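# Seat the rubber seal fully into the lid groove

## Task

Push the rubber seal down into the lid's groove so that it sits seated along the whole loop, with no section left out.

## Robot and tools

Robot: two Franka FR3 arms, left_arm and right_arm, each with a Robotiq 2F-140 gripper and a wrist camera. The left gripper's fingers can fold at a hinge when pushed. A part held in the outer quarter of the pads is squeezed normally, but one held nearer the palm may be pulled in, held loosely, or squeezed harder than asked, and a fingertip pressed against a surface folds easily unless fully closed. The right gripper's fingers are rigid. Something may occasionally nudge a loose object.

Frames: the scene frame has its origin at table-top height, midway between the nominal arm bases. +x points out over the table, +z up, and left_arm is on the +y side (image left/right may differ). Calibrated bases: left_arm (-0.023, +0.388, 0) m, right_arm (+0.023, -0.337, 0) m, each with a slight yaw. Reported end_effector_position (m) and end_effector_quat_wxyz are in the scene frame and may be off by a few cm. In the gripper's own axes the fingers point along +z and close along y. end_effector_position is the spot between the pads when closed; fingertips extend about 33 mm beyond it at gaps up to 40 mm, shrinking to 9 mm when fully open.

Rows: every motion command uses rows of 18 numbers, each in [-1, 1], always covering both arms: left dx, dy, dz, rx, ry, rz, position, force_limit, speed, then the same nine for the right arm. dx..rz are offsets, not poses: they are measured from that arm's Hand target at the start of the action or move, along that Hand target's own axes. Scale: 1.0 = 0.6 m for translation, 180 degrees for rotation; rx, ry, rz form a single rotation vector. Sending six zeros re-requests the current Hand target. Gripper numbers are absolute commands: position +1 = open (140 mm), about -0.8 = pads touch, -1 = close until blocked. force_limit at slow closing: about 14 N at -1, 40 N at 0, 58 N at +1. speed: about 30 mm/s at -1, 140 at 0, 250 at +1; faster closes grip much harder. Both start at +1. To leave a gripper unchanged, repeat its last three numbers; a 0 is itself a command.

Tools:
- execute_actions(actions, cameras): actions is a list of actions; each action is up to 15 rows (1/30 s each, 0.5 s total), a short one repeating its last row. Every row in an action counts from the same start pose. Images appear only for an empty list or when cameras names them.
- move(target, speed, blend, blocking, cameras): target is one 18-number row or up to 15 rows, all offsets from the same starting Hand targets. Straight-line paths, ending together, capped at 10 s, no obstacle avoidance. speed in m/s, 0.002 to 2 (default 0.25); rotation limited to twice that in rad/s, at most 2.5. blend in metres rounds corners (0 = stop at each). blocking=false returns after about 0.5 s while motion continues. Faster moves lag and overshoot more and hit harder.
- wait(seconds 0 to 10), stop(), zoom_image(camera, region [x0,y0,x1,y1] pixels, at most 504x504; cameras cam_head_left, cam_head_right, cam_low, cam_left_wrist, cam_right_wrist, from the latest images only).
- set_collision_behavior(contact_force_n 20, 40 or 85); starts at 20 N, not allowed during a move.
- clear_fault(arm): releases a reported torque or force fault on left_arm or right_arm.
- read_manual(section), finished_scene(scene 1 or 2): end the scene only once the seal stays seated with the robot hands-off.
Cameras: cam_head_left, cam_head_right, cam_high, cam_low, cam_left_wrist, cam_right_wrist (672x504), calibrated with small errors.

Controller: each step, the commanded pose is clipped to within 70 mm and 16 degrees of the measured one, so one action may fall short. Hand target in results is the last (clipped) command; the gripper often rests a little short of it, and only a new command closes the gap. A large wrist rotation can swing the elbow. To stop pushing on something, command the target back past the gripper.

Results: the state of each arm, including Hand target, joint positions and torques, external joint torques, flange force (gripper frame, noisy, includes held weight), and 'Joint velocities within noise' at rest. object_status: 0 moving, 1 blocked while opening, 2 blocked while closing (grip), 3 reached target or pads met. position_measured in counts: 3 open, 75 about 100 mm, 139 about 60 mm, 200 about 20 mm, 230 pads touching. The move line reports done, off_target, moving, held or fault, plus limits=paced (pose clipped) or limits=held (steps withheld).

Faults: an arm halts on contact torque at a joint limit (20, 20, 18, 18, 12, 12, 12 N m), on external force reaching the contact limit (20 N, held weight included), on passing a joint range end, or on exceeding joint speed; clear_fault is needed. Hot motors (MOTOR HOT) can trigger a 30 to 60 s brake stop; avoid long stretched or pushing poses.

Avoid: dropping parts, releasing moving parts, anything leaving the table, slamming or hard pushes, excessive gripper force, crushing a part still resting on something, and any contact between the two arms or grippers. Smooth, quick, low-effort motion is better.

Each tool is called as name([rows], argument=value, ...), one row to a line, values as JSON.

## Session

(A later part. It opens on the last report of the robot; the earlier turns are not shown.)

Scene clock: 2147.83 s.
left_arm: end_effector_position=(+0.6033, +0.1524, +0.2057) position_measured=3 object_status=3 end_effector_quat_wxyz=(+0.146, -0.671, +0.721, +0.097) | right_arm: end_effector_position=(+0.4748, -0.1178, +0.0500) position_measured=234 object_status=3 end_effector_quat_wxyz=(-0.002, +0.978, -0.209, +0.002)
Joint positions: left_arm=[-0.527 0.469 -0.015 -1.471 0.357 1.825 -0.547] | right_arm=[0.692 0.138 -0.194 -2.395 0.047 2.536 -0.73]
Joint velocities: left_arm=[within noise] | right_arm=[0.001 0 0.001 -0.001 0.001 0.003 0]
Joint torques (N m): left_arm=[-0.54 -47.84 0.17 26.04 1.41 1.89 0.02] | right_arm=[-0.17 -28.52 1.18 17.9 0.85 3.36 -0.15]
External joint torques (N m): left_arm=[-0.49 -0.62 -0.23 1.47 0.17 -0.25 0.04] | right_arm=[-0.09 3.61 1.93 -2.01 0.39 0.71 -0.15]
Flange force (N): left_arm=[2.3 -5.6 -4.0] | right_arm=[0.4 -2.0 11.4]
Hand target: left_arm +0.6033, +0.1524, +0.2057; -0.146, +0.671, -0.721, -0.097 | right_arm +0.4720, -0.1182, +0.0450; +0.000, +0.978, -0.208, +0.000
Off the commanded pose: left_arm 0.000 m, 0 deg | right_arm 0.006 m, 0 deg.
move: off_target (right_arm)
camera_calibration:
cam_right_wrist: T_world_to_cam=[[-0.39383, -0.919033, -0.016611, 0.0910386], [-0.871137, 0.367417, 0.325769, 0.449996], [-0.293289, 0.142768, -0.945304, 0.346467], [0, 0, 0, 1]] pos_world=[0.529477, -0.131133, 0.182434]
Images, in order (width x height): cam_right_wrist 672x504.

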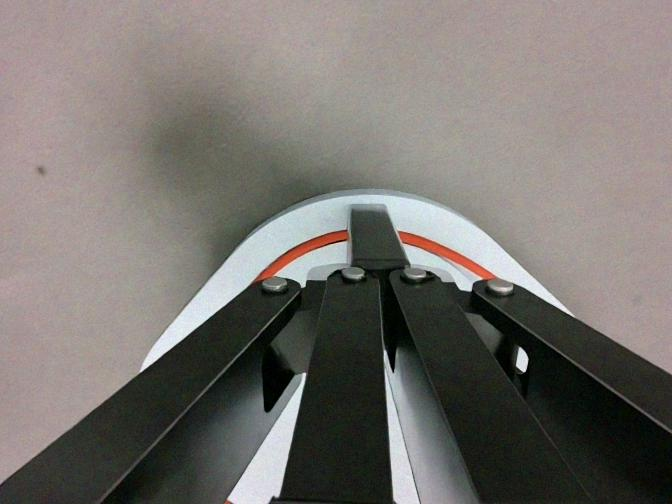

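move([
  [0,0,0,0,0,0,1,1,1,0.004,-0.0025,-0.025,0,0,0,-1,-0.8,0.5],
  [0,0,0,0,0,0,1,1,1,0.0082,0.0333,-0.025,0,0,0.111,-1,-0.8,0.5],
], speed=[0.04,0.1], blend=[0.003,0], cameras=["cam_right_wrist"])

zoom_image(camera="cam_right_wrist", region=[270, 150, 520, 350])

Scene clock: 2166.23 s.
left_arm: end_effector_position=(+0.6033, +0.1524, +0.2057) position_measured=3 object_status=3 end_effector_quat_wxyz=(+0.146, -0.671, +0.721, +0.097) | right_arm: end_effector_position=(+0.4683, -0.1384, +0.0597) position_measured=234 object_status=3 end_effector_quat_wxyz=(+0.000, +0.928, -0.373, -0.002)
Joint positions: left_arm=[-0.527 0.469 -0.015 -1.471 0.357 1.825 -0.547] | right_arm=[0.716 0.085 -0.252 -2.433 0.041 2.513 -0.417]
Joint velocities: left_arm=[within noise] | right_arm=[0.001 -0.001 0 0.001 0 0.001 0.007]
Joint torques (N m): left_arm=[-0.53 -47.86 0.09 26.01 1.41 1.9 0.06] | right_arm=[-0.25 -31.27 -0.24 19.45 0.04 2.87 0.17]
External joint torques (N m): left_arm=[-0.47 -0.77 -0.3 1.52 0.18 -0.23 0.08] | right_arm=[-0.31 -0.94 0.25 -0.78 -0.41 0.22 0.17]
Flange force (N): left_arm=[2.1 -5.4 -4.1] | right_arm=[-2.5 5.2 -1.8]
Hand target: left_arm +0.6033, +0.1524, +0.2057; -0.146, +0.671, -0.721, -0.097 | right_arm +0.4684, -0.1384, +0.0600; +0.000, +0.927, -0.374, +0.000
Off the commanded pose: left_arm 0.000 m, 0 deg | right_arm 0.000 m, 0 deg.
move: done
camera_calibration:
cam_right_wrist: T_world_to_cam=[[-0.679859, -0.733256, -0.0112819, 0.229034], [-0.694097, 0.638434, 0.332613, 0.402831], [-0.236687, 0.23396, -0.942996, 0.342641], [0, 0, 0, 1]] pos_world=[0.516413, -0.169406, 0.191707]
Images, in order (width x height): cam_right_wrist 672x504.

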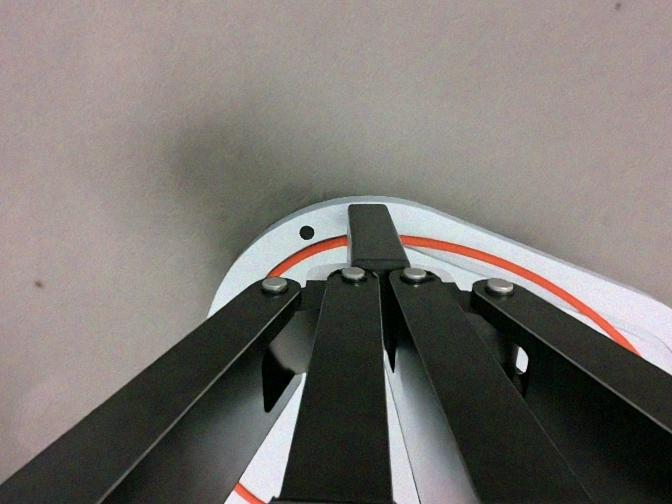

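Scaled by 2.016 from the camera's 672x504 image, which has a finer 960x720 frame.

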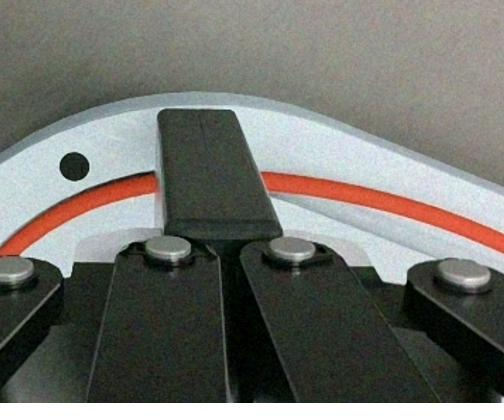

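move([
  [0,0,0,0,0,0,1,1,1,0,0,0.0092,0,0,0,-1,-0.8,0.5],
  [0,0,0,0,0,0,1,1,1,-0.001,0.001,0.0135,0,0,0,-1,-0.8,0.5],
  [0,0,0,0,0,0,1,1,1,-0.011,0.001,0.018,0,0,0,-1,-0.8,0.5],
  [0,0,0,0,0,0,1,1,1,-0.014,0.004,0.025,0,0,0,-1,-0.8,0.5],
], speed=[0.04,0.02,0.015,0.015], blend=[0.001,0.001,0.001,0], cameras=["cam_right_wrist"])

zoom_image(camera="cam_right_wrist", region=[270, 150, 520, 350])

Scene clock: 2183.83 s.
left_arm: end_effector_position=(+0.6033, +0.1524, +0.2057) position_measured=3 object_status=3 end_effector_quat_wxyz=(+0.146, -0.671, +0.721, +0.097) | right_arm: end_effector_position=(+0.4646, -0.1351, +0.0498) position_measured=234 object_status=3 end_effector_quat_wxyz=(-0.003, +0.928, -0.373, +0.002)
Joint positions: left_arm=[-0.527 0.469 -0.015 -1.471 0.357 1.825 -0.547] | right_arm=[0.72 0.098 -0.245 -2.452 0.043 2.554 -0.409]
Joint velocities: left_arm=[within noise] | right_arm=[-0.001 -0.001 -0.001 -0.003 0.001 0.003 0.002]
Joint torques (N m): left_arm=[-0.52 -47.88 0.17 26.02 1.4 1.89 -0.01] | right_arm=[0.44 -26.33 1.27 17.05 0.83 3.11 0.33]
External joint torques (N m): left_arm=[-0.68 -0.7 -0.39 1.47 0.16 -0.24 0.01] | right_arm=[0.47 4.04 1.91 -2.75 0.4 0.45 0.33]
Flange force (N): left_arm=[2.4 -5.2 -4.1] | right_arm=[-2.3 -1.7 12.2]
Hand target: left_arm +0.6033, +0.1524, +0.2057; -0.146, +0.671, -0.721, -0.097 | right_arm +0.4607, -0.1343, +0.0450; +0.000, +0.927, -0.374, +0.000
Off the commanded pose: left_arm 0.000 m, 0 deg | right_arm 0.006 m, 0 deg.
move: off_target (right_arm)
camera_calibration:
cam_right_wrist: T_world_to_cam=[[-0.679189, -0.733737, -0.0182444, 0.228874], [-0.697503, 0.637513, 0.327211, 0.403195], [-0.228456, 0.234964, -0.944775, 0.328103], [0, 0, 0, 1]] pos_world=[0.511635, -0.166201, 0.182229]
Images, in order (width x height): cam_right_wrist 672x504.

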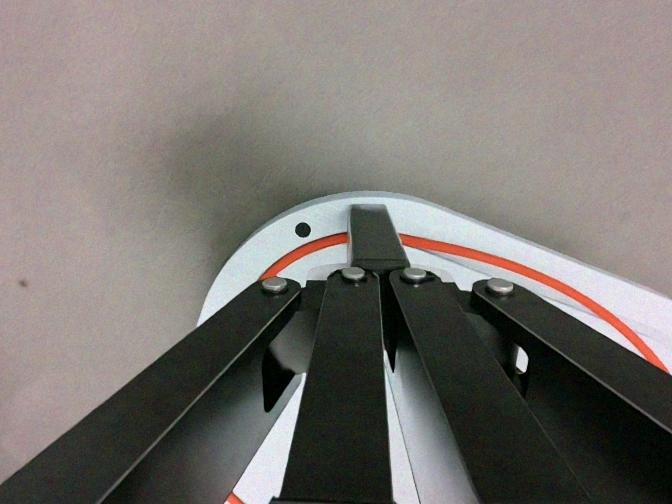

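Scaled by 2.016 from the camera's 672x504 image, which has a finer 960x720 frame.

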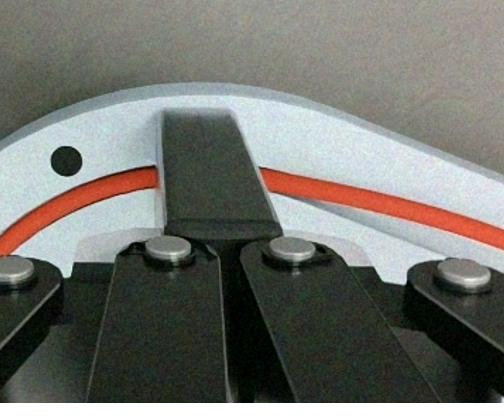

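move([
  [0,0,0,0,0,0,1,1,1,0.0057,-0.0035,-0.025,0,0,0,-1,-0.8,0.5],
  [0,0,0,0,0,0,1,1,1,0.0122,0.0327,-0.025,0,0,0.122,-1,-0.8,0.5],
], speed=[0.04,0.1], blend=[0.003,0], cameras=["cam_right_wrist"])

zoom_image(camera="cam_right_wrist", region=[270, 150, 520, 350])

Scene clock: 2201.17 s.
left_arm: end_effector_position=(+0.6033, +0.1524, +0.2057) position_measured=3 object_status=3 end_effector_quat_wxyz=(+0.146, -0.671, +0.721, +0.097) | right_arm: end_effector_position=(+0.4524, -0.1539, +0.0598) position_measured=234 object_status=3 end_effector_quat_wxyz=(+0.000, +0.840, -0.543, -0.002)
Joint positions: left_arm=[-0.527 0.469 -0.015 -1.471 0.357 1.825 -0.547] | right_arm=[0.727 0.032 -0.28 -2.502 0.02 2.531 -0.034]
Joint velocities: left_arm=[within noise] | right_arm=[0 0 -0.001 0 0 0 0.007]
Joint torques (N m): left_arm=[-0.51 -47.86 0.14 26.04 1.41 1.89 -0.01] | right_arm=[-0.41 -28.89 0.51 19.13 0.03 2.83 0.23]
External joint torques (N m): left_arm=[-0.43 -0.9 -0.24 1.6 0.17 -0.23 0.01] | right_arm=[-0.41 -0.93 0.75 -0.71 -0.4 0.24 0.23]
Flange force (N): left_arm=[2.0 -5.3 -4.2] | right_arm=[-1.0 5.6 -1.9]
Hand target: left_arm +0.6033, +0.1524, +0.2057; -0.146, +0.671, -0.721, -0.097 | right_arm +0.4523, -0.1535, +0.0600; +0.000, +0.839, -0.544, +0.000
Off the commanded pose: left_arm 0.000 m, 0 deg | right_arm 0.000 m, 0 deg.
move: done
camera_calibration:
cam_right_wrist: T_world_to_cam=[[-0.90511, -0.425056, -0.0101336, 0.356163], [-0.404012, 0.852383, 0.331991, 0.303387], [-0.132477, 0.304582, -0.943228, 0.306311], [0, 0, 0, 1]] pos_world=[0.485518, -0.200509, 0.191809]
Images, in order (width x height): cam_right_wrist 672x504.

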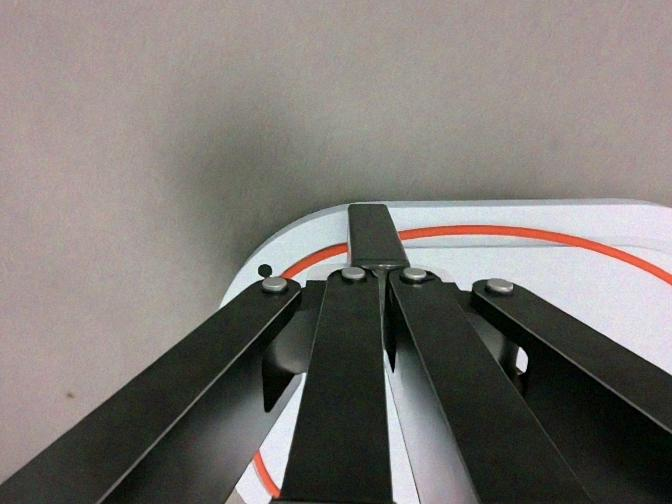

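Scaled by 2.016 from the camera's 672x504 image, which has a finer 960x720 frame.

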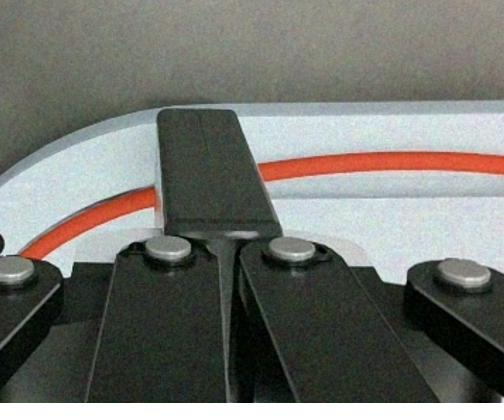

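move([
  [0,0,0,0,0,0,1,1,1,-0.005,0,0.0092,0,0,0,-1,-0.8,0.5],
  [0,0,0,0,0,0,1,1,1,-0.005,0.001,0.0135,0,0,0,-1,-0.8,0.5],
  [0,0,0,0,0,0,1,1,1,-0.017,0.002,0.018,0,0,0,-1,-0.8,0.5],
  [0,0,0,0,0,0,1,1,1,-0.0185,0.006,0.025,0,0,0,-1,-0.8,0.5],
], speed=[0.04,0.02,0.015,0.015], blend=[0.001,0.001,0.001,0], cameras=["cam_right_wrist"])

zoom_image(camera="cam_right_wrist", region=[270, 150, 520, 350])

Scene clock: 2213.43 s.
left_arm: end_effector_position=(+0.6033, +0.1524, +0.2057) position_measured=3 object_status=3 end_effector_quat_wxyz=(+0.146, -0.671, +0.721, +0.097) | right_arm: end_effector_position=(+0.4484, -0.1453, +0.0498) position_measured=234 object_status=3 end_effector_quat_wxyz=(-0.003, +0.840, -0.542, +0.002)
Joint positions: left_arm=[-0.527 0.469 -0.015 -1.471 0.357 1.825 -0.547] | right_arm=[0.736 0.051 -0.267 -2.516 0.026 2.571 -0.019]
Joint torques (N m): left_arm=[-0.5 -47.87 0.15 26 1.41 1.88 -0.01] | right_arm=[0.4 -24.13 1.64 16.75 0.73 3.31 0.27]
External joint torques (N m): left_arm=[-0.64 -0.74 -0.4 1.45 0.16 -0.25 0.01] | right_arm=[0.37 4.17 1.95 -2.68 0.32 0.7 0.27]
Flange force (N): left_arm=[2.3 -5.0 -4.1] | right_arm=[-2.9 -1.4 13.8]
Hand target: left_arm +0.6033, +0.1524, +0.2057; -0.146, +0.671, -0.721, -0.097 | right_arm +0.4445, -0.1448, +0.0450; +0.000, +0.839, -0.544, +0.000
Off the commanded pose: left_arm 0.000 m, 0 deg | right_arm 0.006 m, 0 deg.
move: off_target (right_arm)
camera_calibration:
cam_right_wrist: T_world_to_cam=[[-0.904311, -0.426463, -0.0187416, 0.355956], [-0.408239, 0.851168, 0.329929, 0.299593], [-0.12475, 0.30601, -0.94382, 0.290514], [0, 0, 0, 1]] pos_world=[0.480442, -0.192102, 0.182019]
Images, in order (width x height): cam_right_wrist 672x504.

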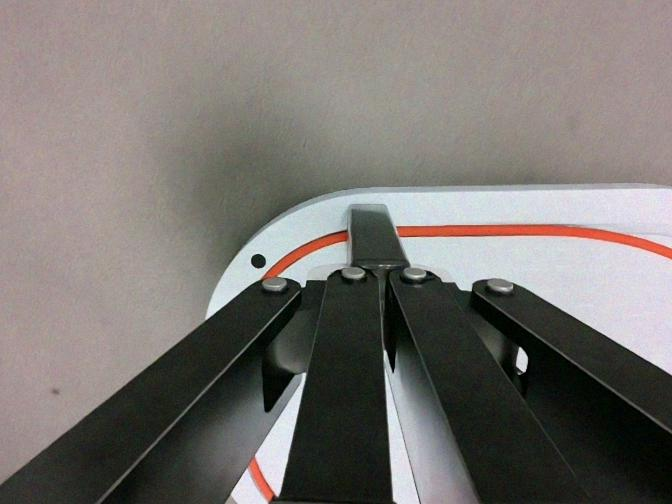

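Scaled by 2.016 from the camera's 672x504 image, which has a finer 960x720 frame.

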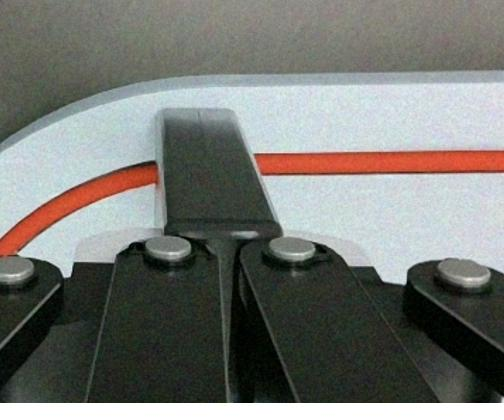

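move([
  [0,0,0,0,0,0,1,1,1,0.0035,-0.0057,-0.025,0,0,0,-1,-0.8,0.5],
  [0,0,0,0,0,0,1,1,1,-0.036,0.1062,-0.2583,0,0,0,1,-0.8,0.5],
], speed=[0.04,0.25], blend=[0.005,0], cameras=["cam_right_wrist"])

zoom_image(camera="cam_right_wrist", region=[150, 80, 350, 240])

zoom_image(camera="cam_right_wrist", region=[150, 220, 350, 380])

zoom_image(camera="cam_right_wrist", region=[340, 80, 540, 240])

zoom_image(camera="cam_right_wrist", region=[340, 220, 540, 380])

Scene clock: 2233.40 s.
left_arm: end_effector_position=(+0.6033, +0.1524, +0.2057) position_measured=3 object_status=3 end_effector_quat_wxyz=(+0.146, -0.671, +0.721, +0.097) | right_arm: end_effector_position=(+0.3787, -0.1507, +0.2003) position_measured=3 object_status=0 end_effector_quat_wxyz=(-0.001, +0.841, -0.542, +0.001)
Joint positions: left_arm=[-0.527 0.469 -0.015 -1.471 0.357 1.825 -0.547] | right_arm=[0.712 -0.433 -0.178 -2.562 -0.089 2.136 0.129]
Joint torques (N m): left_arm=[-0.56 -47.84 0.16 26.02 1.41 1.89 0.02] | right_arm=[-0.66 -16.9 2.44 23.44 0.5 2.42 0.27]
External joint torques (N m): left_arm=[-0.4 -0.72 -0.16 1.5 0.18 -0.25 0.03] | right_arm=[-0.66 -0.72 0.84 -0.39 -0.13 -0.16 0.27]
Flange force (N): left_arm=[2.1 -5.5 -4.0] | right_arm=[-0.6 4.3 -0.9]
Hand target: left_arm +0.6033, +0.1524, +0.2057; -0.146, +0.671, -0.721, -0.097 | right_arm +0.3776, -0.1513, +0.2000; +0.000, +0.839, -0.544, +0.000
Off the commanded pose: left_arm 0.000 m, 0 deg | right_arm 0.001 m, 0 deg.
move: done
camera_calibration:
cam_right_wrist: T_world_to_cam=[[-0.903569, -0.428195, -0.0145772, 0.292122], [-0.408675, 0.851163, 0.329403, 0.226339], [-0.128641, 0.303595, -0.944077, 0.426679], [0, 0, 0, 1]] pos_world=[0.41134, -0.197104, 0.33252]
Images, in order (width x height): cam_right_wrist 672x504.

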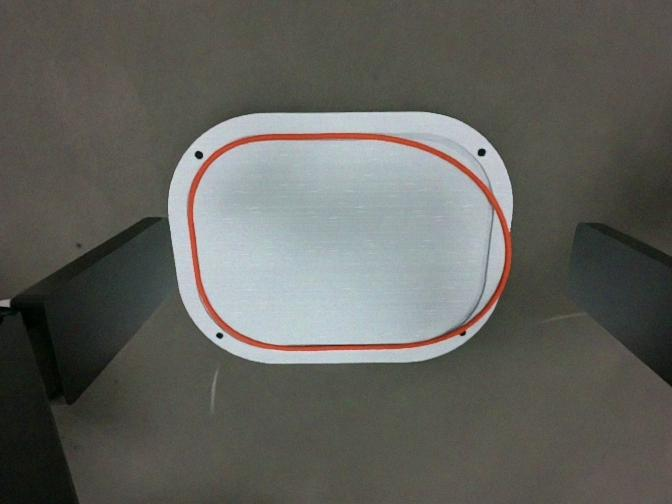

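Scaled by 2.520 from the camera's 672x504 image, which has a finer 960x720 frame.

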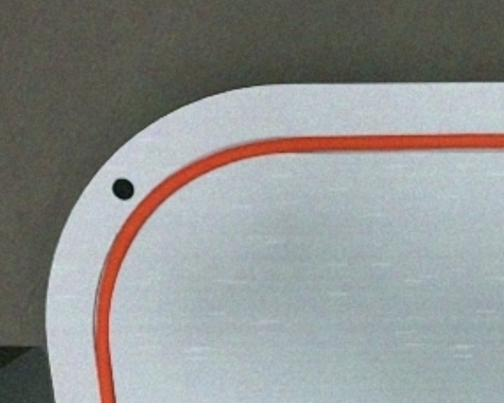

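Scaled by 2.520 from the camera's 672x504 image, which has a finer 960x720 frame.

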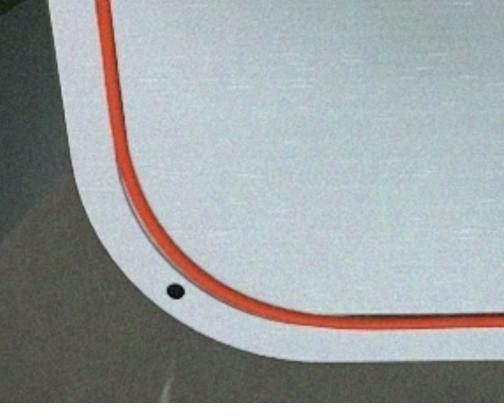

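Scaled by 2.520 from the camera's 672x504 image, which has a finer 960x720 frame.

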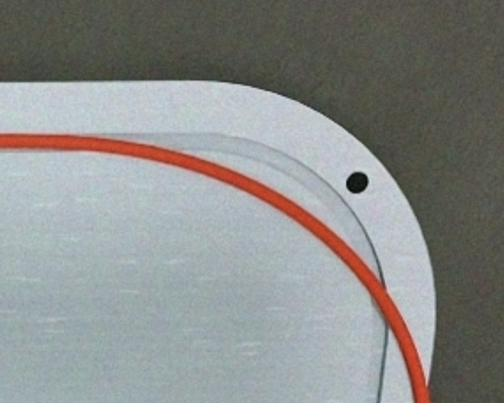

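Scaled by 2.520 from the camera's 672x504 image, which has a finer 960x720 frame.

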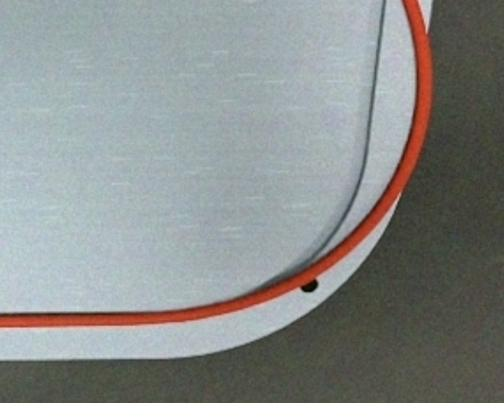

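move(target=[0,0,0,0,0,0,1,1,1,0.0317,0.0385,0.2333,0,0,-0.0117,-1,-0.8,0.5], speed=0.2, cameras=["cam_right_wrist"])

zoom_image(camera="cam_right_wrist", region=[270, 150, 520, 350])

Scene clock: 2293.97 s.
left_arm: end_effector_position=(+0.6033, +0.1524, +0.2057) position_measured=3 object_status=3 end_effector_quat_wxyz=(+0.146, -0.671, +0.721, +0.097) | right_arm: end_effector_position=(+0.3636, -0.1787, +0.0601) position_measured=234 object_status=3 end_effector_quat_wxyz=(+0.001, +0.848, -0.530, +0.000)
Joint positions: left_arm=[-0.527 0.469 -0.015 -1.471 0.357 1.825 -0.547] | right_arm=[0.717 -0.221 -0.258 -2.792 -0.105 2.573 0.059]
Joint velocities: left_arm=[within noise] | right_arm=[0.001 0.001 -0.001 0.001 0.001 0.003 -0.005]
Joint torques (N m): left_arm=[-0.49 -47.82 0.11 25.98 1.42 1.89 0.04] | right_arm=[-0.49 -18.26 1.44 18.92 0.46 2.88 -0.17]
External joint torques (N m): left_arm=[-0.64 -1.06 -0.44 1.65 0.18 -0.22 0.05] | right_arm=[-0.5 0.51 0.36 -0.15 0.06 0.3 -0.17]
Flange force (N): left_arm=[2.1 -5.0 -4.5] | right_arm=[0.4 -0.8 2.5]
Hand target: left_arm +0.6033, +0.1524, +0.2057; -0.146, +0.671, -0.721, -0.097 | right_arm +0.3642, -0.1779, +0.0600; +0.000, +0.849, -0.529, +0.000
Off the commanded pose: left_arm 0.000 m, 0 deg | right_arm 0.001 m, 0 deg.
move: done
camera_calibration:
cam_right_wrist: T_world_to_cam=[[-0.891844, -0.452227, -0.0102143, 0.255648], [-0.430093, 0.840764, 0.32884, 0.296236], [-0.140122, 0.297667, -0.944331, 0.30405], [0, 0, 0, 1]] pos_world=[0.398011, -0.223959, 0.19232]
Images, in order (width x height): cam_right_wrist 672x504.

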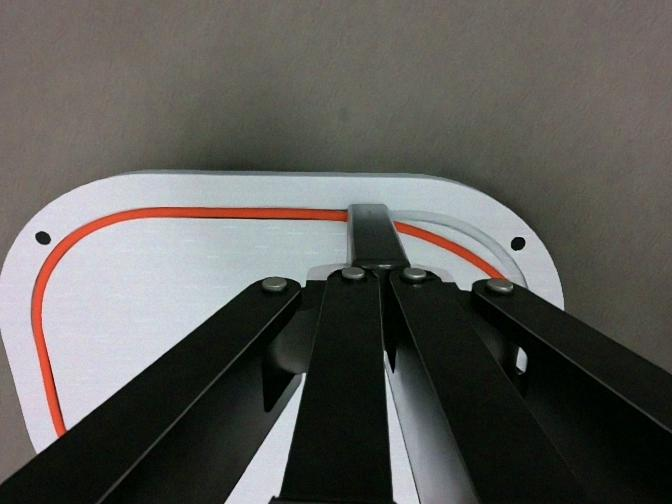

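Scaled by 2.016 from the camera's 672x504 image, which has a finer 960x720 frame.

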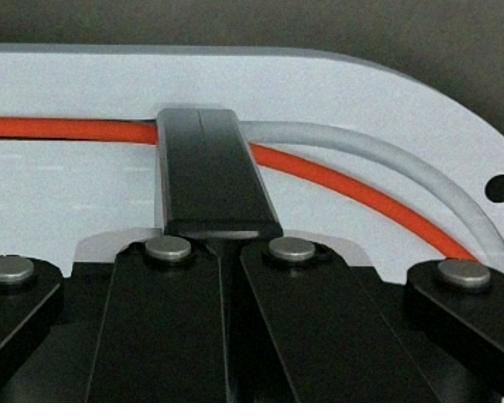

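execute_actions(actions=[], cameras=["cam_right_wrist"])

Scene clock: 2319.50 s.
left_arm: end_effector_position=(+0.6033, +0.1524, +0.2057) position_measured=3 object_status=3 end_effector_quat_wxyz=(+0.146, -0.671, +0.721, +0.097) | right_arm: end_effector_position=(+0.3638, -0.1786, +0.0602) position_measured=234 object_status=3 end_effector_quat_wxyz=(+0.001, +0.848, -0.530, +0.000)
Joint positions: left_arm=[-0.527 0.469 -0.015 -1.471 0.357 1.825 -0.547] | right_arm=[0.717 -0.221 -0.258 -2.792 -0.105 2.574 0.057]
Joint velocities: within noise
Joint torques (N m): left_arm=[-0.56 -47.83 0.14 26.02 1.4 1.89 0.04] | right_arm=[-0.23 -18.31 1.36 18.91 0.45 2.82 -0.17]
External joint torques (N m): left_arm=[-0.44 -0.56 -0.21 1.41 0.16 -0.25 0.06] | right_arm=[-0.23 0.51 0.3 -0.22 0.05 0.23 -0.17]
Flange force (N): left_arm=[2.2 -5.6 -3.9] | right_arm=[0.1 -0.8 2.4]
Hand target: left_arm +0.6033, +0.1524, +0.2057; -0.146, +0.671, -0.721, -0.097 | right_arm +0.3642, -0.1779, +0.0600; +0.000, +0.849, -0.529, +0.000
Tool commands: left_gripper/position=+1.0 left_gripper/force_limit=+1.0 left_gripper/speed=+1.0 right_gripper/position=-1.0 right_gripper/force_limit=-0.8 right_gripper/speed=+0.5
Off the commanded pose: left_arm 0.000 m, 0 deg | right_arm 0.001 m, 0 deg.
camera_calibration:
cam_right_wrist: T_world_to_cam=[[-0.890973, -0.453928, -0.0108496, 0.255186], [-0.431871, 0.839817, 0.32893, 0.29664], [-0.140199, 0.297753, -0.944292, 0.30417], [0, 0, 0, 1]] pos_world=[0.398118, -0.223855, 0.19242]
Images, in order (width x height): cam_right_wrist 672x504.

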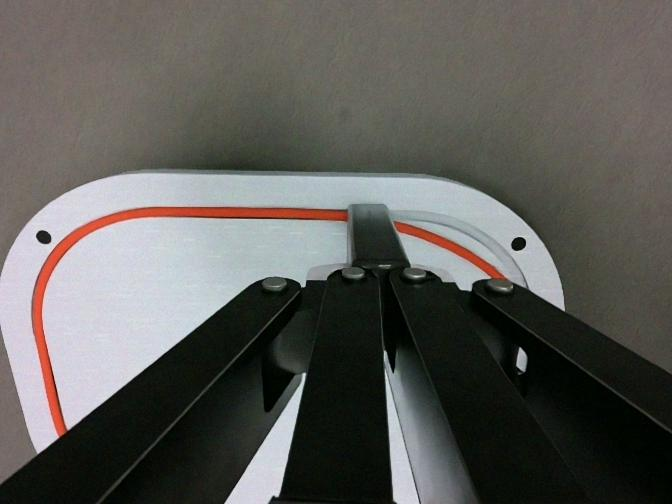

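move([
  [0,0,0,0,0,0,1,1,1, 0,0,0.0092,0,0,0,-1,-0.8,0.5],
  [0,0,0,0,0,0,1,1,1, 0,0,0.0132,0,0,0,-1,-0.8,0.5],
  [0,0,0,0,0,0,1,1,1, 0.0117,0,0.0178,0,0,0,-1,-0.8,0.5],
  [0,0,0,0,0,0,1,1,1, 0.0100,0.0040,0.025,0,0,0,-1,-0.8,0.5],
], speed=[0.04,0.02,0.015,0.015], blend=0.001, cameras=["cam_right_wrist"])

Scene clock: 2337.70 s.
left_arm: end_effector_position=(+0.6033, +0.1524, +0.2057) position_measured=3 object_status=3 end_effector_quat_wxyz=(+0.146, -0.671, +0.721, +0.097) | right_arm: end_effector_position=(+0.3670, -0.1834, +0.0495) position_measured=234 object_status=3 end_effector_quat_wxyz=(-0.002, +0.848, -0.530, +0.001)
Joint positions: left_arm=[-0.527 0.469 -0.015 -1.471 0.357 1.825 -0.547] | right_arm=[0.721 -0.188 -0.279 -2.798 -0.101 2.618 0.039]
Joint velocities: left_arm=[within noise] | right_arm=[0 -0.002 0 -0.002 0.001 0.003 -0.003]
Joint torques (N m): left_arm=[-0.54 -47.88 0.16 26.04 1.41 1.88 0.01] | right_arm=[0.01 -14.18 0.98 14.81 0.22 4.13 -0.27]
External joint torques (N m): left_arm=[-0.57 -0.68 -0.31 1.48 0.16 -0.25 0.03] | right_arm=[0.02 5.09 -0.01 -3.71 -0.16 1.53 -0.27]
Flange force (N): left_arm=[2.3 -5.4 -4.1] | right_arm=[0.4 -3.1 23.4]
Hand target: left_arm +0.6033, +0.1524, +0.2057; -0.146, +0.671, -0.721, -0.097 | right_arm +0.3647, -0.1844, +0.0450; +0.000, +0.849, -0.529, +0.000
Off the commanded pose: left_arm 0.000 m, 0 deg | right_arm 0.005 m, 0 deg.
move: off_target (right_arm)
camera_calibration:
cam_right_wrist: T_world_to_cam=[[-0.891659, -0.452442, -0.0155063, 0.25658], [-0.431667, 0.839398, 0.330263, 0.305305], [-0.136409, 0.301176, -0.943761, 0.295063], [0, 0, 0, 1]] pos_world=[0.400821, -0.22905, 0.181617]
Images, in order (width x height): cam_right_wrist 672x504.

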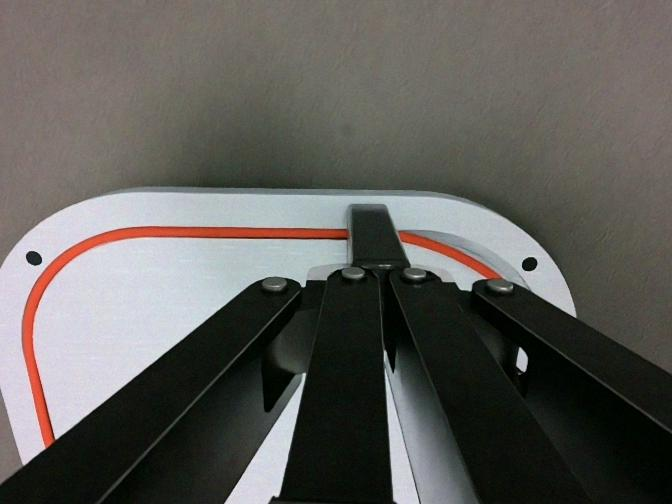

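move([
  [0,0,0,0,0,0,1,1,1, 0.0002,-0.0042,-0.025,0,0,0,-1,-0.8,0.5],
  [0,0,0,0,0,0,1,1,1, -0.0117,0.0292,-0.025,0,0,0,-1,-0.8,0.5],
], speed=[0.05,0.08], blend=0.002, cameras=["cam_right_wrist"])

Scene clock: 2351.73 s.
left_arm: end_effector_position=(+0.6033, +0.1524, +0.2057) position_measured=3 object_status=3 end_effector_quat_wxyz=(+0.146, -0.671, +0.721, +0.097) | right_arm: end_effector_position=(+0.3468, -0.1848, +0.0602) position_measured=234 object_status=3 end_effector_quat_wxyz=(-0.002, +0.850, -0.527, +0.000)
Joint positions: left_arm=[-0.527 0.469 -0.015 -1.471 0.357 1.825 -0.547] | right_arm=[0.705 -0.279 -0.251 -2.85 -0.123 2.578 0.064]
Joint velocities: left_arm=[within noise] | right_arm=[0 0 0.001 0 0 0 0.008]
Joint torques (N m): left_arm=[-0.53 -47.81 0.16 26 1.42 1.88 0.01] | right_arm=[-0.88 -17.36 2.3 18.29 0.09 2.4 0.28]
External joint torques (N m): left_arm=[-0.81 -0.72 -0.49 1.51 0.17 -0.24 0.03] | right_arm=[-0.93 -0.58 1.05 -0.79 -0.3 -0.2 0.28]
Flange force (N): left_arm=[2.6 -5.3 -4.3] | right_arm=[-0.9 5.9 -3.3]
Hand target: left_arm +0.6033, +0.1524, +0.2057; -0.146, +0.671, -0.721, -0.097 | right_arm +0.3459, -0.1858, +0.0600; +0.000, +0.849, -0.529, +0.000
Off the commanded pose: left_arm 0.000 m, 0 deg | right_arm 0.001 m, 0 deg.
move: done
camera_calibration:
cam_right_wrist: T_world_to_cam=[[-0.88778, -0.46004, -0.0144653, 0.23528], [-0.438286, 0.835369, 0.33176, 0.295704], [-0.140539, 0.30087, -0.943253, 0.304277], [0, 0, 0, 1]] pos_world=[0.381243, -0.230332, 0.192311]
Images, in order (width x height): cam_right_wrist 672x504.

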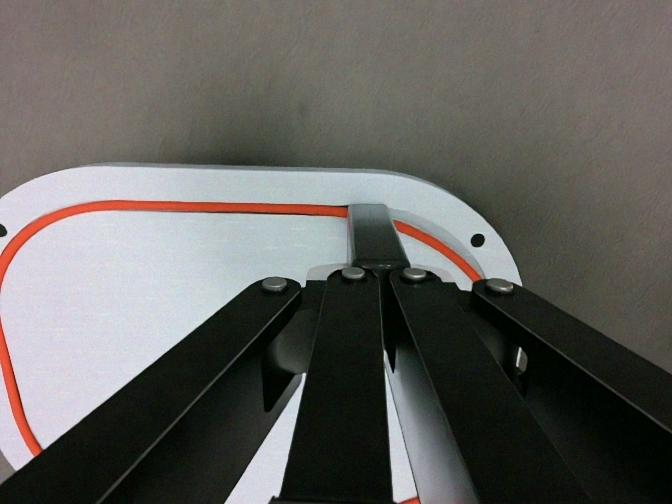

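zoom_image(camera="cam_right_wrist", region=[280, 160, 532, 300])

Scaled by 2.000 from the camera's 672x504 image, which has a finer 960x720 frame.

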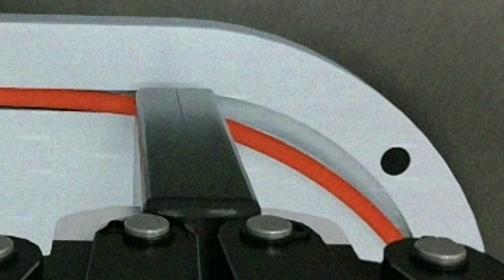

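move([
  [0,0,0,0,0,0,1,1,1, 0,0,0.0092,0,0,0,-1,-0.8,0.5],
  [0,0,0,0,0,0,1,1,1, 0,0,0.0132,0,0,0,-1,-0.8,0.5],
  [0,0,0,0,0,0,1,1,1, 0.0110,0.002,0.0178,0,0,0,-1,-0.8,0.5],
  [0,0,0,0,0,0,1,1,1, 0.0093,0.0060,0.025,0,0,0,-1,-0.8,0.5],
], speed=[0.04,0.02,0.015,0.015], blend=0.001, cameras=["cam_right_wrist"])

Scene clock: 2368.63 s.
left_arm: end_effector_position=(+0.6033, +0.1524, +0.2057) position_measured=3 object_status=3 end_effector_quat_wxyz=(+0.146, -0.671, +0.721, +0.097) | right_arm: end_effector_position=(+0.3474, -0.1910, +0.0494) position_measured=234 object_status=3 end_effector_quat_wxyz=(-0.002, +0.847, -0.532, +0.000)
Joint positions: left_arm=[-0.527 0.469 -0.015 -1.471 0.357 1.825 -0.547] | right_arm=[0.701 -0.251 -0.265 -2.862 -0.124 2.62 0.059]
Joint torques (N m): left_arm=[-0.54 -47.85 0.14 26.01 1.4 1.88 -0.02] | right_arm=[-0.38 -12 1.51 14.89 -0.01 4.18 -0.24]
External joint torques (N m): left_arm=[-0.58 -0.77 -0.33 1.5 0.17 -0.25 0] | right_arm=[-0.34 5.07 0.39 -3.53 -0.38 1.58 -0.24]
Flange force (N): left_arm=[2.3 -5.2 -4.2] | right_arm=[0.2 -4.0 24.4]
Hand target: left_arm +0.6033, +0.1524, +0.2057; -0.146, +0.671, -0.721, -0.097 | right_arm +0.3451, -0.1924, +0.0450; +0.000, +0.849, -0.529, +0.000
Off the commanded pose: left_arm 0.000 m, 0 deg | right_arm 0.005 m, 0 deg.
move: off_target (right_arm)
camera_calibration:
cam_right_wrist: T_world_to_cam=[[-0.893262, -0.449273, -0.0153886, 0.236722], [-0.428362, 0.840307, 0.33225, 0.302143], [-0.13634, 0.303379, -0.943066, 0.295052], [0, 0, 0, 1]] pos_world=[0.381109, -0.237053, 0.181509]
Images, in order (width x height): cam_right_wrist 672x504.

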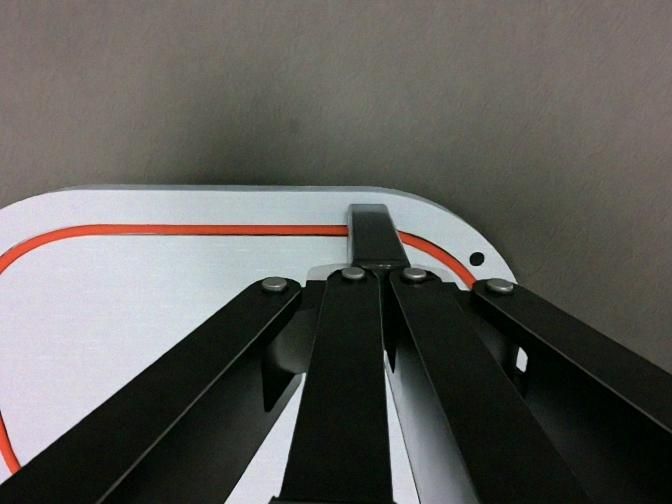

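move([
  [0,0,0,0,0,0,1,1,1, -0.0004,-0.0045,-0.025,0,0,0,-1,-0.8,0.5],
  [0,0,0,0,0,0,1,1,1, -0.0102,0.0235,-0.025,0,0,0.1111,-1,-0.8,0.5],
], speed=[0.05,0.08], blend=0.002, cameras=["cam_right_wrist"])

Scene clock: 2388.07 s.
left_arm: end_effector_position=(+0.6033, +0.1524, +0.2057) position_measured=3 object_status=3 end_effector_quat_wxyz=(+0.146, -0.671, +0.721, +0.097) | right_arm: end_effector_position=(+0.3309, -0.1927, +0.0602) position_measured=234 object_status=3 end_effector_quat_wxyz=(-0.001, +0.747, -0.664, +0.001)
Joint positions: left_arm=[-0.527 0.469 -0.015 -1.471 0.357 1.825 -0.547] | right_arm=[0.578 -0.33 -0.111 -2.905 -0.068 2.578 0.37]
Joint velocities: left_arm=[within noise] | right_arm=[0 -0.001 0.001 0 0 0 0.005]
Joint torques (N m): left_arm=[-0.55 -47.84 0.18 26 1.42 1.9 0.04] | right_arm=[-0.98 -15.81 1.54 18.32 0.56 2.43 0.14]
External joint torques (N m): left_arm=[-0.45 -0.63 -0.19 1.41 0.18 -0.25 0.05] | right_arm=[-0.97 -0.49 1.12 -0.85 0.16 -0.15 0.14]
Flange force (N): left_arm=[2.1 -5.3 -3.9] | right_arm=[0.7 4.8 -2.1]
Hand target: left_arm +0.6033, +0.1524, +0.2057; -0.146, +0.671, -0.721, -0.097 | right_arm +0.3297, -0.1931, +0.0600; +0.000, +0.744, -0.668, +0.000
Off the commanded pose: left_arm 0.000 m, 0 deg | right_arm 0.001 m, 1 deg.
move: done
camera_calibration:
cam_right_wrist: T_world_to_cam=[[-0.990911, -0.133761, -0.0142685, 0.314509], [-0.130956, 0.934954, 0.329714, 0.212887], [-0.0307626, 0.328585, -0.943973, 0.273443], [0, 0, 0, 1]] pos_world=[0.347941, -0.24682, 0.192418]
Images, in order (width x height): cam_right_wrist 672x504.

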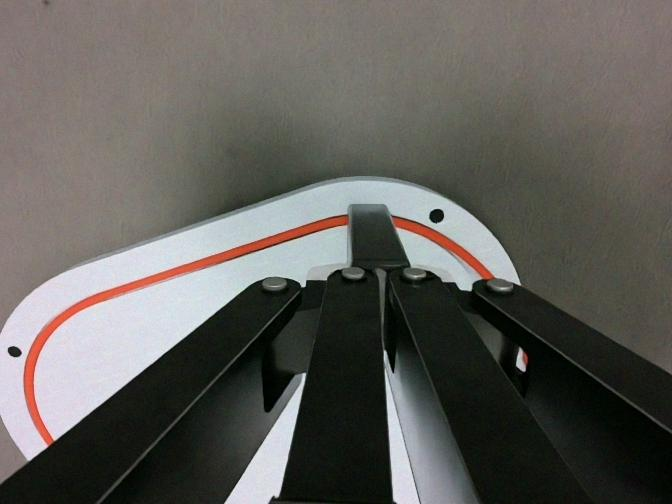

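zoom_image(camera="cam_right_wrist", region=[280, 160, 532, 300])

Scaled by 2.000 from the camera's 672x504 image, which has a finer 960x720 frame.

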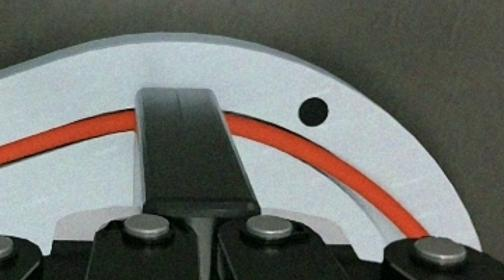

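move([
  [0,0,0,0,0,0,1,1,1, 0,0,0.0092,0,0,0,-1,-0.8,0.5],
  [0,0,0,0,0,0,1,1,1, 0,0,0.0132,0,0,0,-1,-0.8,0.5],
  [0,0,0,0,0,0,1,1,1, 0.0050,0.001,0.0178,0,0,0,-1,-0.8,0.5],
  [0,0,0,0,0,0,1,1,1, 0.0045,0.0060,0.025,0,0,0,-1,-0.8,0.5],
], speed=[0.04,0.02,0.015,0.015], blend=0.001, cameras=["cam_right_wrist"])

Scene clock: 2406.57 s.
left_arm: end_effector_position=(+0.6033, +0.1524, +0.2057) position_measured=3 object_status=3 end_effector_quat_wxyz=(+0.146, -0.671, +0.721, +0.097) | right_arm: end_effector_position=(+0.3287, -0.1952, +0.0493) position_measured=234 object_status=3 end_effector_quat_wxyz=(-0.001, +0.745, -0.667, +0.000)
Joint positions: left_arm=[-0.527 0.469 -0.015 -1.471 0.357 1.825 -0.547] | right_arm=[0.577 -0.303 -0.117 -2.92 -0.068 2.621 0.372]
Joint torques (N m): left_arm=[-0.5 -47.86 0.16 25.98 1.41 1.89 -0.02] | right_arm=[-1.02 -9.26 0.94 15.04 0.06 4.29 0.15]
External joint torques (N m): left_arm=[-0.57 -0.69 -0.34 1.41 0.16 -0.25 -0.01] | right_arm=[-1 6.34 0.54 -3.4 -0.32 1.74 0.15]
Flange force (N): left_arm=[2.2 -5.0 -3.9] | right_arm=[-2.8 -9.2 30.8]
Hand target: left_arm +0.6033, +0.1524, +0.2057; -0.146, +0.671, -0.721, -0.097 | right_arm +0.3265, -0.1962, +0.0450; +0.000, +0.744, -0.668, +0.000
Off the commanded pose: left_arm 0.000 m, 0 deg | right_arm 0.005 m, 0 deg.
move: off_target (right_arm)
camera_calibration:
cam_right_wrist: T_world_to_cam=[[-0.991914, -0.126089, -0.0144456, 0.313655], [-0.123736, 0.935478, 0.331014, 0.216288], [-0.0282237, 0.330125, -0.943515, 0.263352], [0, 0, 0, 1]] pos_world=[0.345314, -0.249723, 0.181414]
Images, in order (width x height): cam_right_wrist 672x504.

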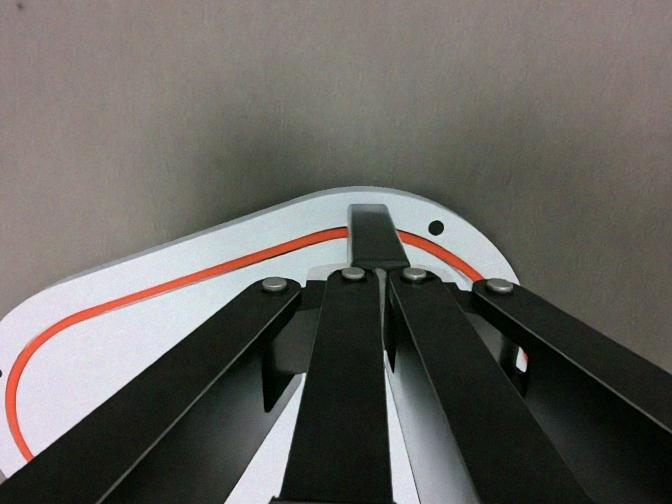

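move([
  [0,0,0,0,0,0,1,1,1, -0.0013,-0.0038,-0.025,0,0,0,-1,-0.8,0.5],
  [0,0,0,0,0,0,1,1,1, -0.0038,0.0272,-0.025,0,0,0.1,-1,-0.8,0.5],
], speed=[0.05,0.08], blend=0.002, cameras=["cam_right_wrist"])

Scene clock: 2423.47 s.
left_arm: end_effector_position=(+0.6033, +0.1524, +0.2057) position_measured=3 object_status=3 end_effector_quat_wxyz=(+0.146, -0.671, +0.721, +0.097) | right_arm: end_effector_position=(+0.3112, -0.1951, +0.0603) position_measured=234 object_status=3 end_effector_quat_wxyz=(+0.001, -0.634, +0.773, +0.000)
Joint positions: left_arm=[-0.527 0.469 -0.015 -1.471 0.357 1.825 -0.547] | right_arm=[0.479 -0.394 0.027 -2.962 0.019 2.571 0.643]
Joint velocities: left_arm=[within noise] | right_arm=[0 -0.001 -0.001 0 -0.001 0.001 0.005]
Joint torques (N m): left_arm=[-0.54 -47.88 0.14 26.01 1.41 1.88 0.03] | right_arm=[-0.97 -13.61 0.62 18.55 0.58 2.36 0.28]
External joint torques (N m): left_arm=[-0.69 -0.78 -0.42 1.51 0.16 -0.24 0.04] | right_arm=[-0.96 -0.48 1.15 -0.7 0.17 -0.17 0.28]
Flange force (N): left_arm=[2.3 -5.2 -4.2] | right_arm=[1.4 3.7 -1.9]
Hand target: left_arm +0.6033, +0.1524, +0.2057; -0.146, +0.671, -0.721, -0.097 | right_arm +0.3100, -0.1957, +0.0600; +0.000, -0.631, +0.776, +0.000
Off the commanded pose: left_arm 0.000 m, 0 deg | right_arm 0.001 m, 1 deg.
move: done
camera_calibration:
cam_right_wrist: T_world_to_cam=[[-0.983774, 0.178851, -0.0141619, 0.353418], [0.164207, 0.929398, 0.330538, 0.119701], [0.0722791, 0.322849, -0.943686, 0.24052], [0, 0, 0, 1]] pos_world=[0.310643, -0.25211, 0.192415]
Images, in order (width x height): cam_right_wrist 672x504.

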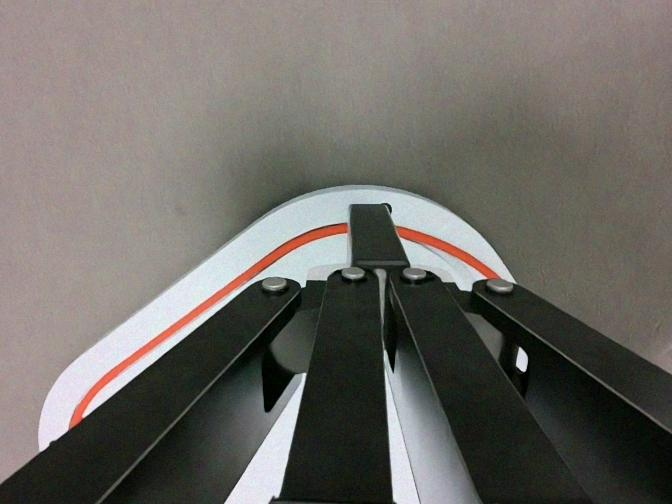

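zoom_image(camera="cam_right_wrist", region=[280, 160, 532, 300])

Scaled by 2.000 from the camera's 672x504 image, which has a finer 960x720 frame.

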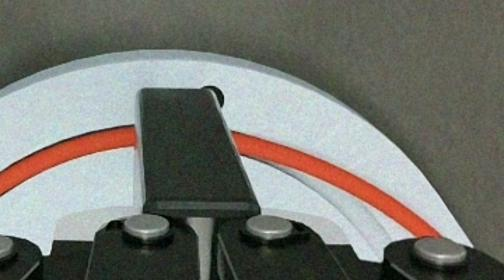

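move([
  [0,0,0,0,0,0,1,1,1, 0.0030,0.002,0.0092,0,0,0,-1,-0.8,0.5],
  [0,0,0,0,0,0,1,1,1, 0.0030,0.002,0.0132,0,0,0,-1,-0.8,0.5],
  [0,0,0,0,0,0,1,1,1, -0.0020,0.003,0.0178,0,0,0,-1,-0.8,0.5],
  [0,0,0,0,0,0,1,1,1, -0.0015,0.0060,0.0235,0,0,0,-1,-0.8,0.5],
], speed=[0.04,0.02,0.015,0.015], blend=0.001, cameras=["cam_right_wrist"])

Scene clock: 2441.13 s.
left_arm: end_effector_position=(+0.6033, +0.1524, +0.2057) position_measured=3 object_status=3 end_effector_quat_wxyz=(+0.146, -0.671, +0.721, +0.097) | right_arm: end_effector_position=(+0.3101, -0.1940, +0.0497) position_measured=234 object_status=3 end_effector_quat_wxyz=(+0.003, -0.632, +0.775, -0.001)
Joint positions: left_arm=[-0.527 0.469 -0.015 -1.471 0.357 1.825 -0.547] | right_arm=[0.48 -0.359 0.032 -2.973 0.021 2.62 0.651]
Joint velocities: left_arm=[within noise] | right_arm=[0.002 0 0.001 0 0.002 0.005 0.002]
Joint torques (N m): left_arm=[-0.57 -47.84 0.15 25.98 1.4 1.88 0.01] | right_arm=[0.49 -9.49 1.07 15.67 0.77 3.4 0.16]
External joint torques (N m): left_arm=[-0.76 -0.92 -0.43 1.57 0.16 -0.23 0.02] | right_arm=[0.46 4.14 1.56 -2.9 0.39 0.87 0.16]
Flange force (N): left_arm=[2.3 -5.0 -4.4] | right_arm=[-6.9 -2.0 20.9]
Hand target: left_arm +0.6033, +0.1524, +0.2057; -0.146, +0.671, -0.721, -0.097 | right_arm +0.3066, -0.1941, +0.0459; +0.000, -0.631, +0.776, +0.000
Off the commanded pose: left_arm 0.000 m, 0 deg | right_arm 0.005 m, 0 deg.
move: off_target (right_arm)
camera_calibration:
cam_right_wrist: T_world_to_cam=[[-0.982854, 0.183583, -0.0171958, 0.352762], [0.167558, 0.928184, 0.332263, 0.12095], [0.0769587, 0.323685, -0.94303, 0.22887], [0, 0, 0, 1]] pos_world=[0.308834, -0.251106, 0.18171]
Images, in order (width x height): cam_right_wrist 672x504.

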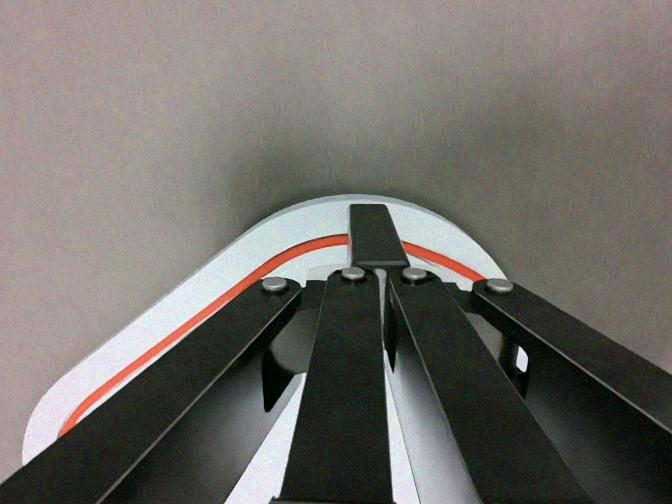

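move([
  [0,0,0,0,0,0,1,1,1, -0.0014,-0.0057,-0.0235,0,0,0,-1,-0.8,0.5],
  [0,0,0,0,0,0,1,1,1, -0.0007,0.0285,-0.0235,0,0,0.056,-1,-0.8,0.5],
], speed=[0.05,0.08], blend=0.002, cameras=["cam_right_wrist"])

Scene clock: 2456.77 s.
left_arm: end_effector_position=(+0.6033, +0.1524, +0.2057) position_measured=3 object_status=3 end_effector_quat_wxyz=(+0.146, -0.671, +0.721, +0.097) | right_arm: end_effector_position=(+0.2911, -0.1896, +0.0603) position_measured=234 object_status=3 end_effector_quat_wxyz=(+0.001, -0.564, +0.826, +0.000)
Joint positions: left_arm=[-0.527 0.469 -0.015 -1.471 0.357 1.825 -0.547] | right_arm=[0.451 -0.453 0.123 -3.007 0.097 2.557 0.812]
Joint velocities: left_arm=[within noise] | right_arm=[0 0 -0.001 0 0.001 0 0.007]
Joint torques (N m): left_arm=[-0.55 -47.89 0.13 26.01 1.41 1.88 0.02] | right_arm=[-0.94 -11.58 -0.2 18.7 0.59 2.34 0.15]
External joint torques (N m): left_arm=[-0.58 -0.97 -0.33 1.6 0.17 -0.23 0.04] | right_arm=[-0.95 -0.47 1.08 -0.71 0.17 -0.18 0.15]
Flange force (N): left_arm=[2.1 -5.1 -4.4] | right_arm=[2.2 2.6 -1.8]
Hand target: left_arm +0.6033, +0.1524, +0.2057; -0.146, +0.671, -0.721, -0.097 | right_arm +0.2900, -0.1902, +0.0600; +0.000, -0.560, +0.829, +0.000
Off the commanded pose: left_arm 0.000 m, 0 deg | right_arm 0.001 m, 1 deg.
move: done
camera_calibration:
cam_right_wrist: T_world_to_cam=[[-0.937303, 0.348239, -0.0138632, 0.351237], [0.324344, 0.886163, 0.330932, 0.0629532], [0.127529, 0.305687, -0.943553, 0.220844], [0, 0, 0, 1]] pos_world=[0.280633, -0.24561, 0.192414]
Images, in order (width x height): cam_right_wrist 672x504.

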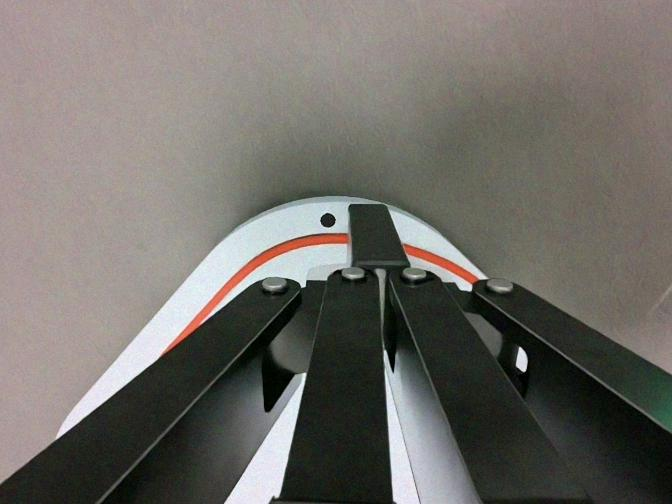

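zoom_image(camera="cam_right_wrist", region=[280, 170, 532, 310])

Scaled by 2.000 from the camera's 672x504 image, which has a finer 960x720 frame.

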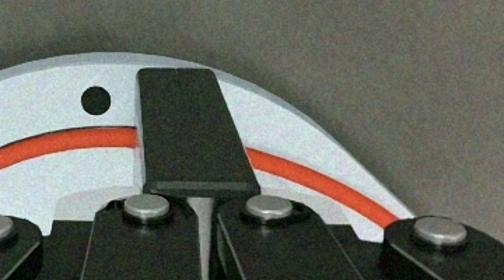

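move([
  [0,0,0,0,0,0,1,1,1, -0.0050,0.001,0.0092,0,0,0,-1,-0.8,0.5],
  [0,0,0,0,0,0,1,1,1, -0.0050,0.001,0.0132,0,0,0,-1,-0.8,0.5],
  [0,0,0,0,0,0,1,1,1, -0.0105,0.000,0.0178,0,0,0,-1,-0.8,0.5],
  [0,0,0,0,0,0,1,1,1, -0.0090,0.0040,0.0235,0,0,0,-1,-0.8,0.5],
], speed=[0.04,0.02,0.015,0.015], blend=0.001, cameras=["cam_right_wrist"])

Scene clock: 2474.63 s.
left_arm: end_effector_position=(+0.6033, +0.1524, +0.2057) position_measured=3 object_status=3 end_effector_quat_wxyz=(+0.146, -0.671, +0.721, +0.097) | right_arm: end_effector_position=(+0.2931, -0.1838, +0.0497) position_measured=234 object_status=3 end_effector_quat_wxyz=(+0.003, -0.562, +0.827, -0.001)
Joint positions: left_arm=[-0.527 0.469 -0.015 -1.471 0.357 1.825 -0.547] | right_arm=[0.453 -0.398 0.138 -3.003 0.103 2.612 0.825]
Joint velocities: left_arm=[within noise] | right_arm=[0 0.001 0.002 0 0.001 0.006 0.002]
Joint torques (N m): left_arm=[-0.51 -47.87 0.09 26.03 1.41 1.88 0.01] | right_arm=[0.3 -8.34 0.24 15.88 0.73 3.28 0.3]
External joint torques (N m): left_arm=[-0.54 -0.96 -0.38 1.61 0.17 -0.24 0.03] | right_arm=[0.35 3.85 1.55 -2.72 0.34 0.78 0.3]
Flange force (N): left_arm=[2.1 -5.1 -4.4] | right_arm=[-7.5 -0.7 20.4]
Hand target: left_arm +0.6033, +0.1524, +0.2057; -0.146, +0.671, -0.721, -0.097 | right_arm +0.2898, -0.1843, +0.0459; +0.000, -0.560, +0.829, +0.000
Off the commanded pose: left_arm 0.000 m, 0 deg | right_arm 0.005 m, 0 deg.
move: off_target (right_arm)
camera_calibration:
cam_right_wrist: T_world_to_cam=[[-0.935763, 0.352243, -0.0165119, 0.351449], [0.326987, 0.884293, 0.333324, 0.0594474], [0.132012, 0.306513, -0.942668, 0.207622], [0, 0, 0, 1]] pos_world=[0.282026, -0.240003, 0.181706]
Images, in order (width x height): cam_right_wrist 672x504.

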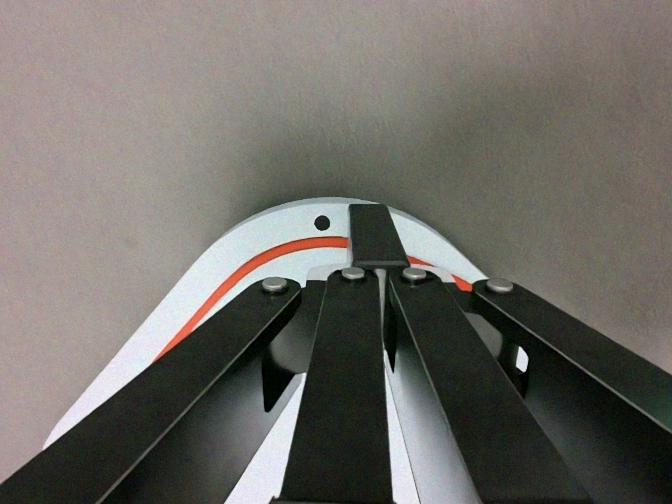

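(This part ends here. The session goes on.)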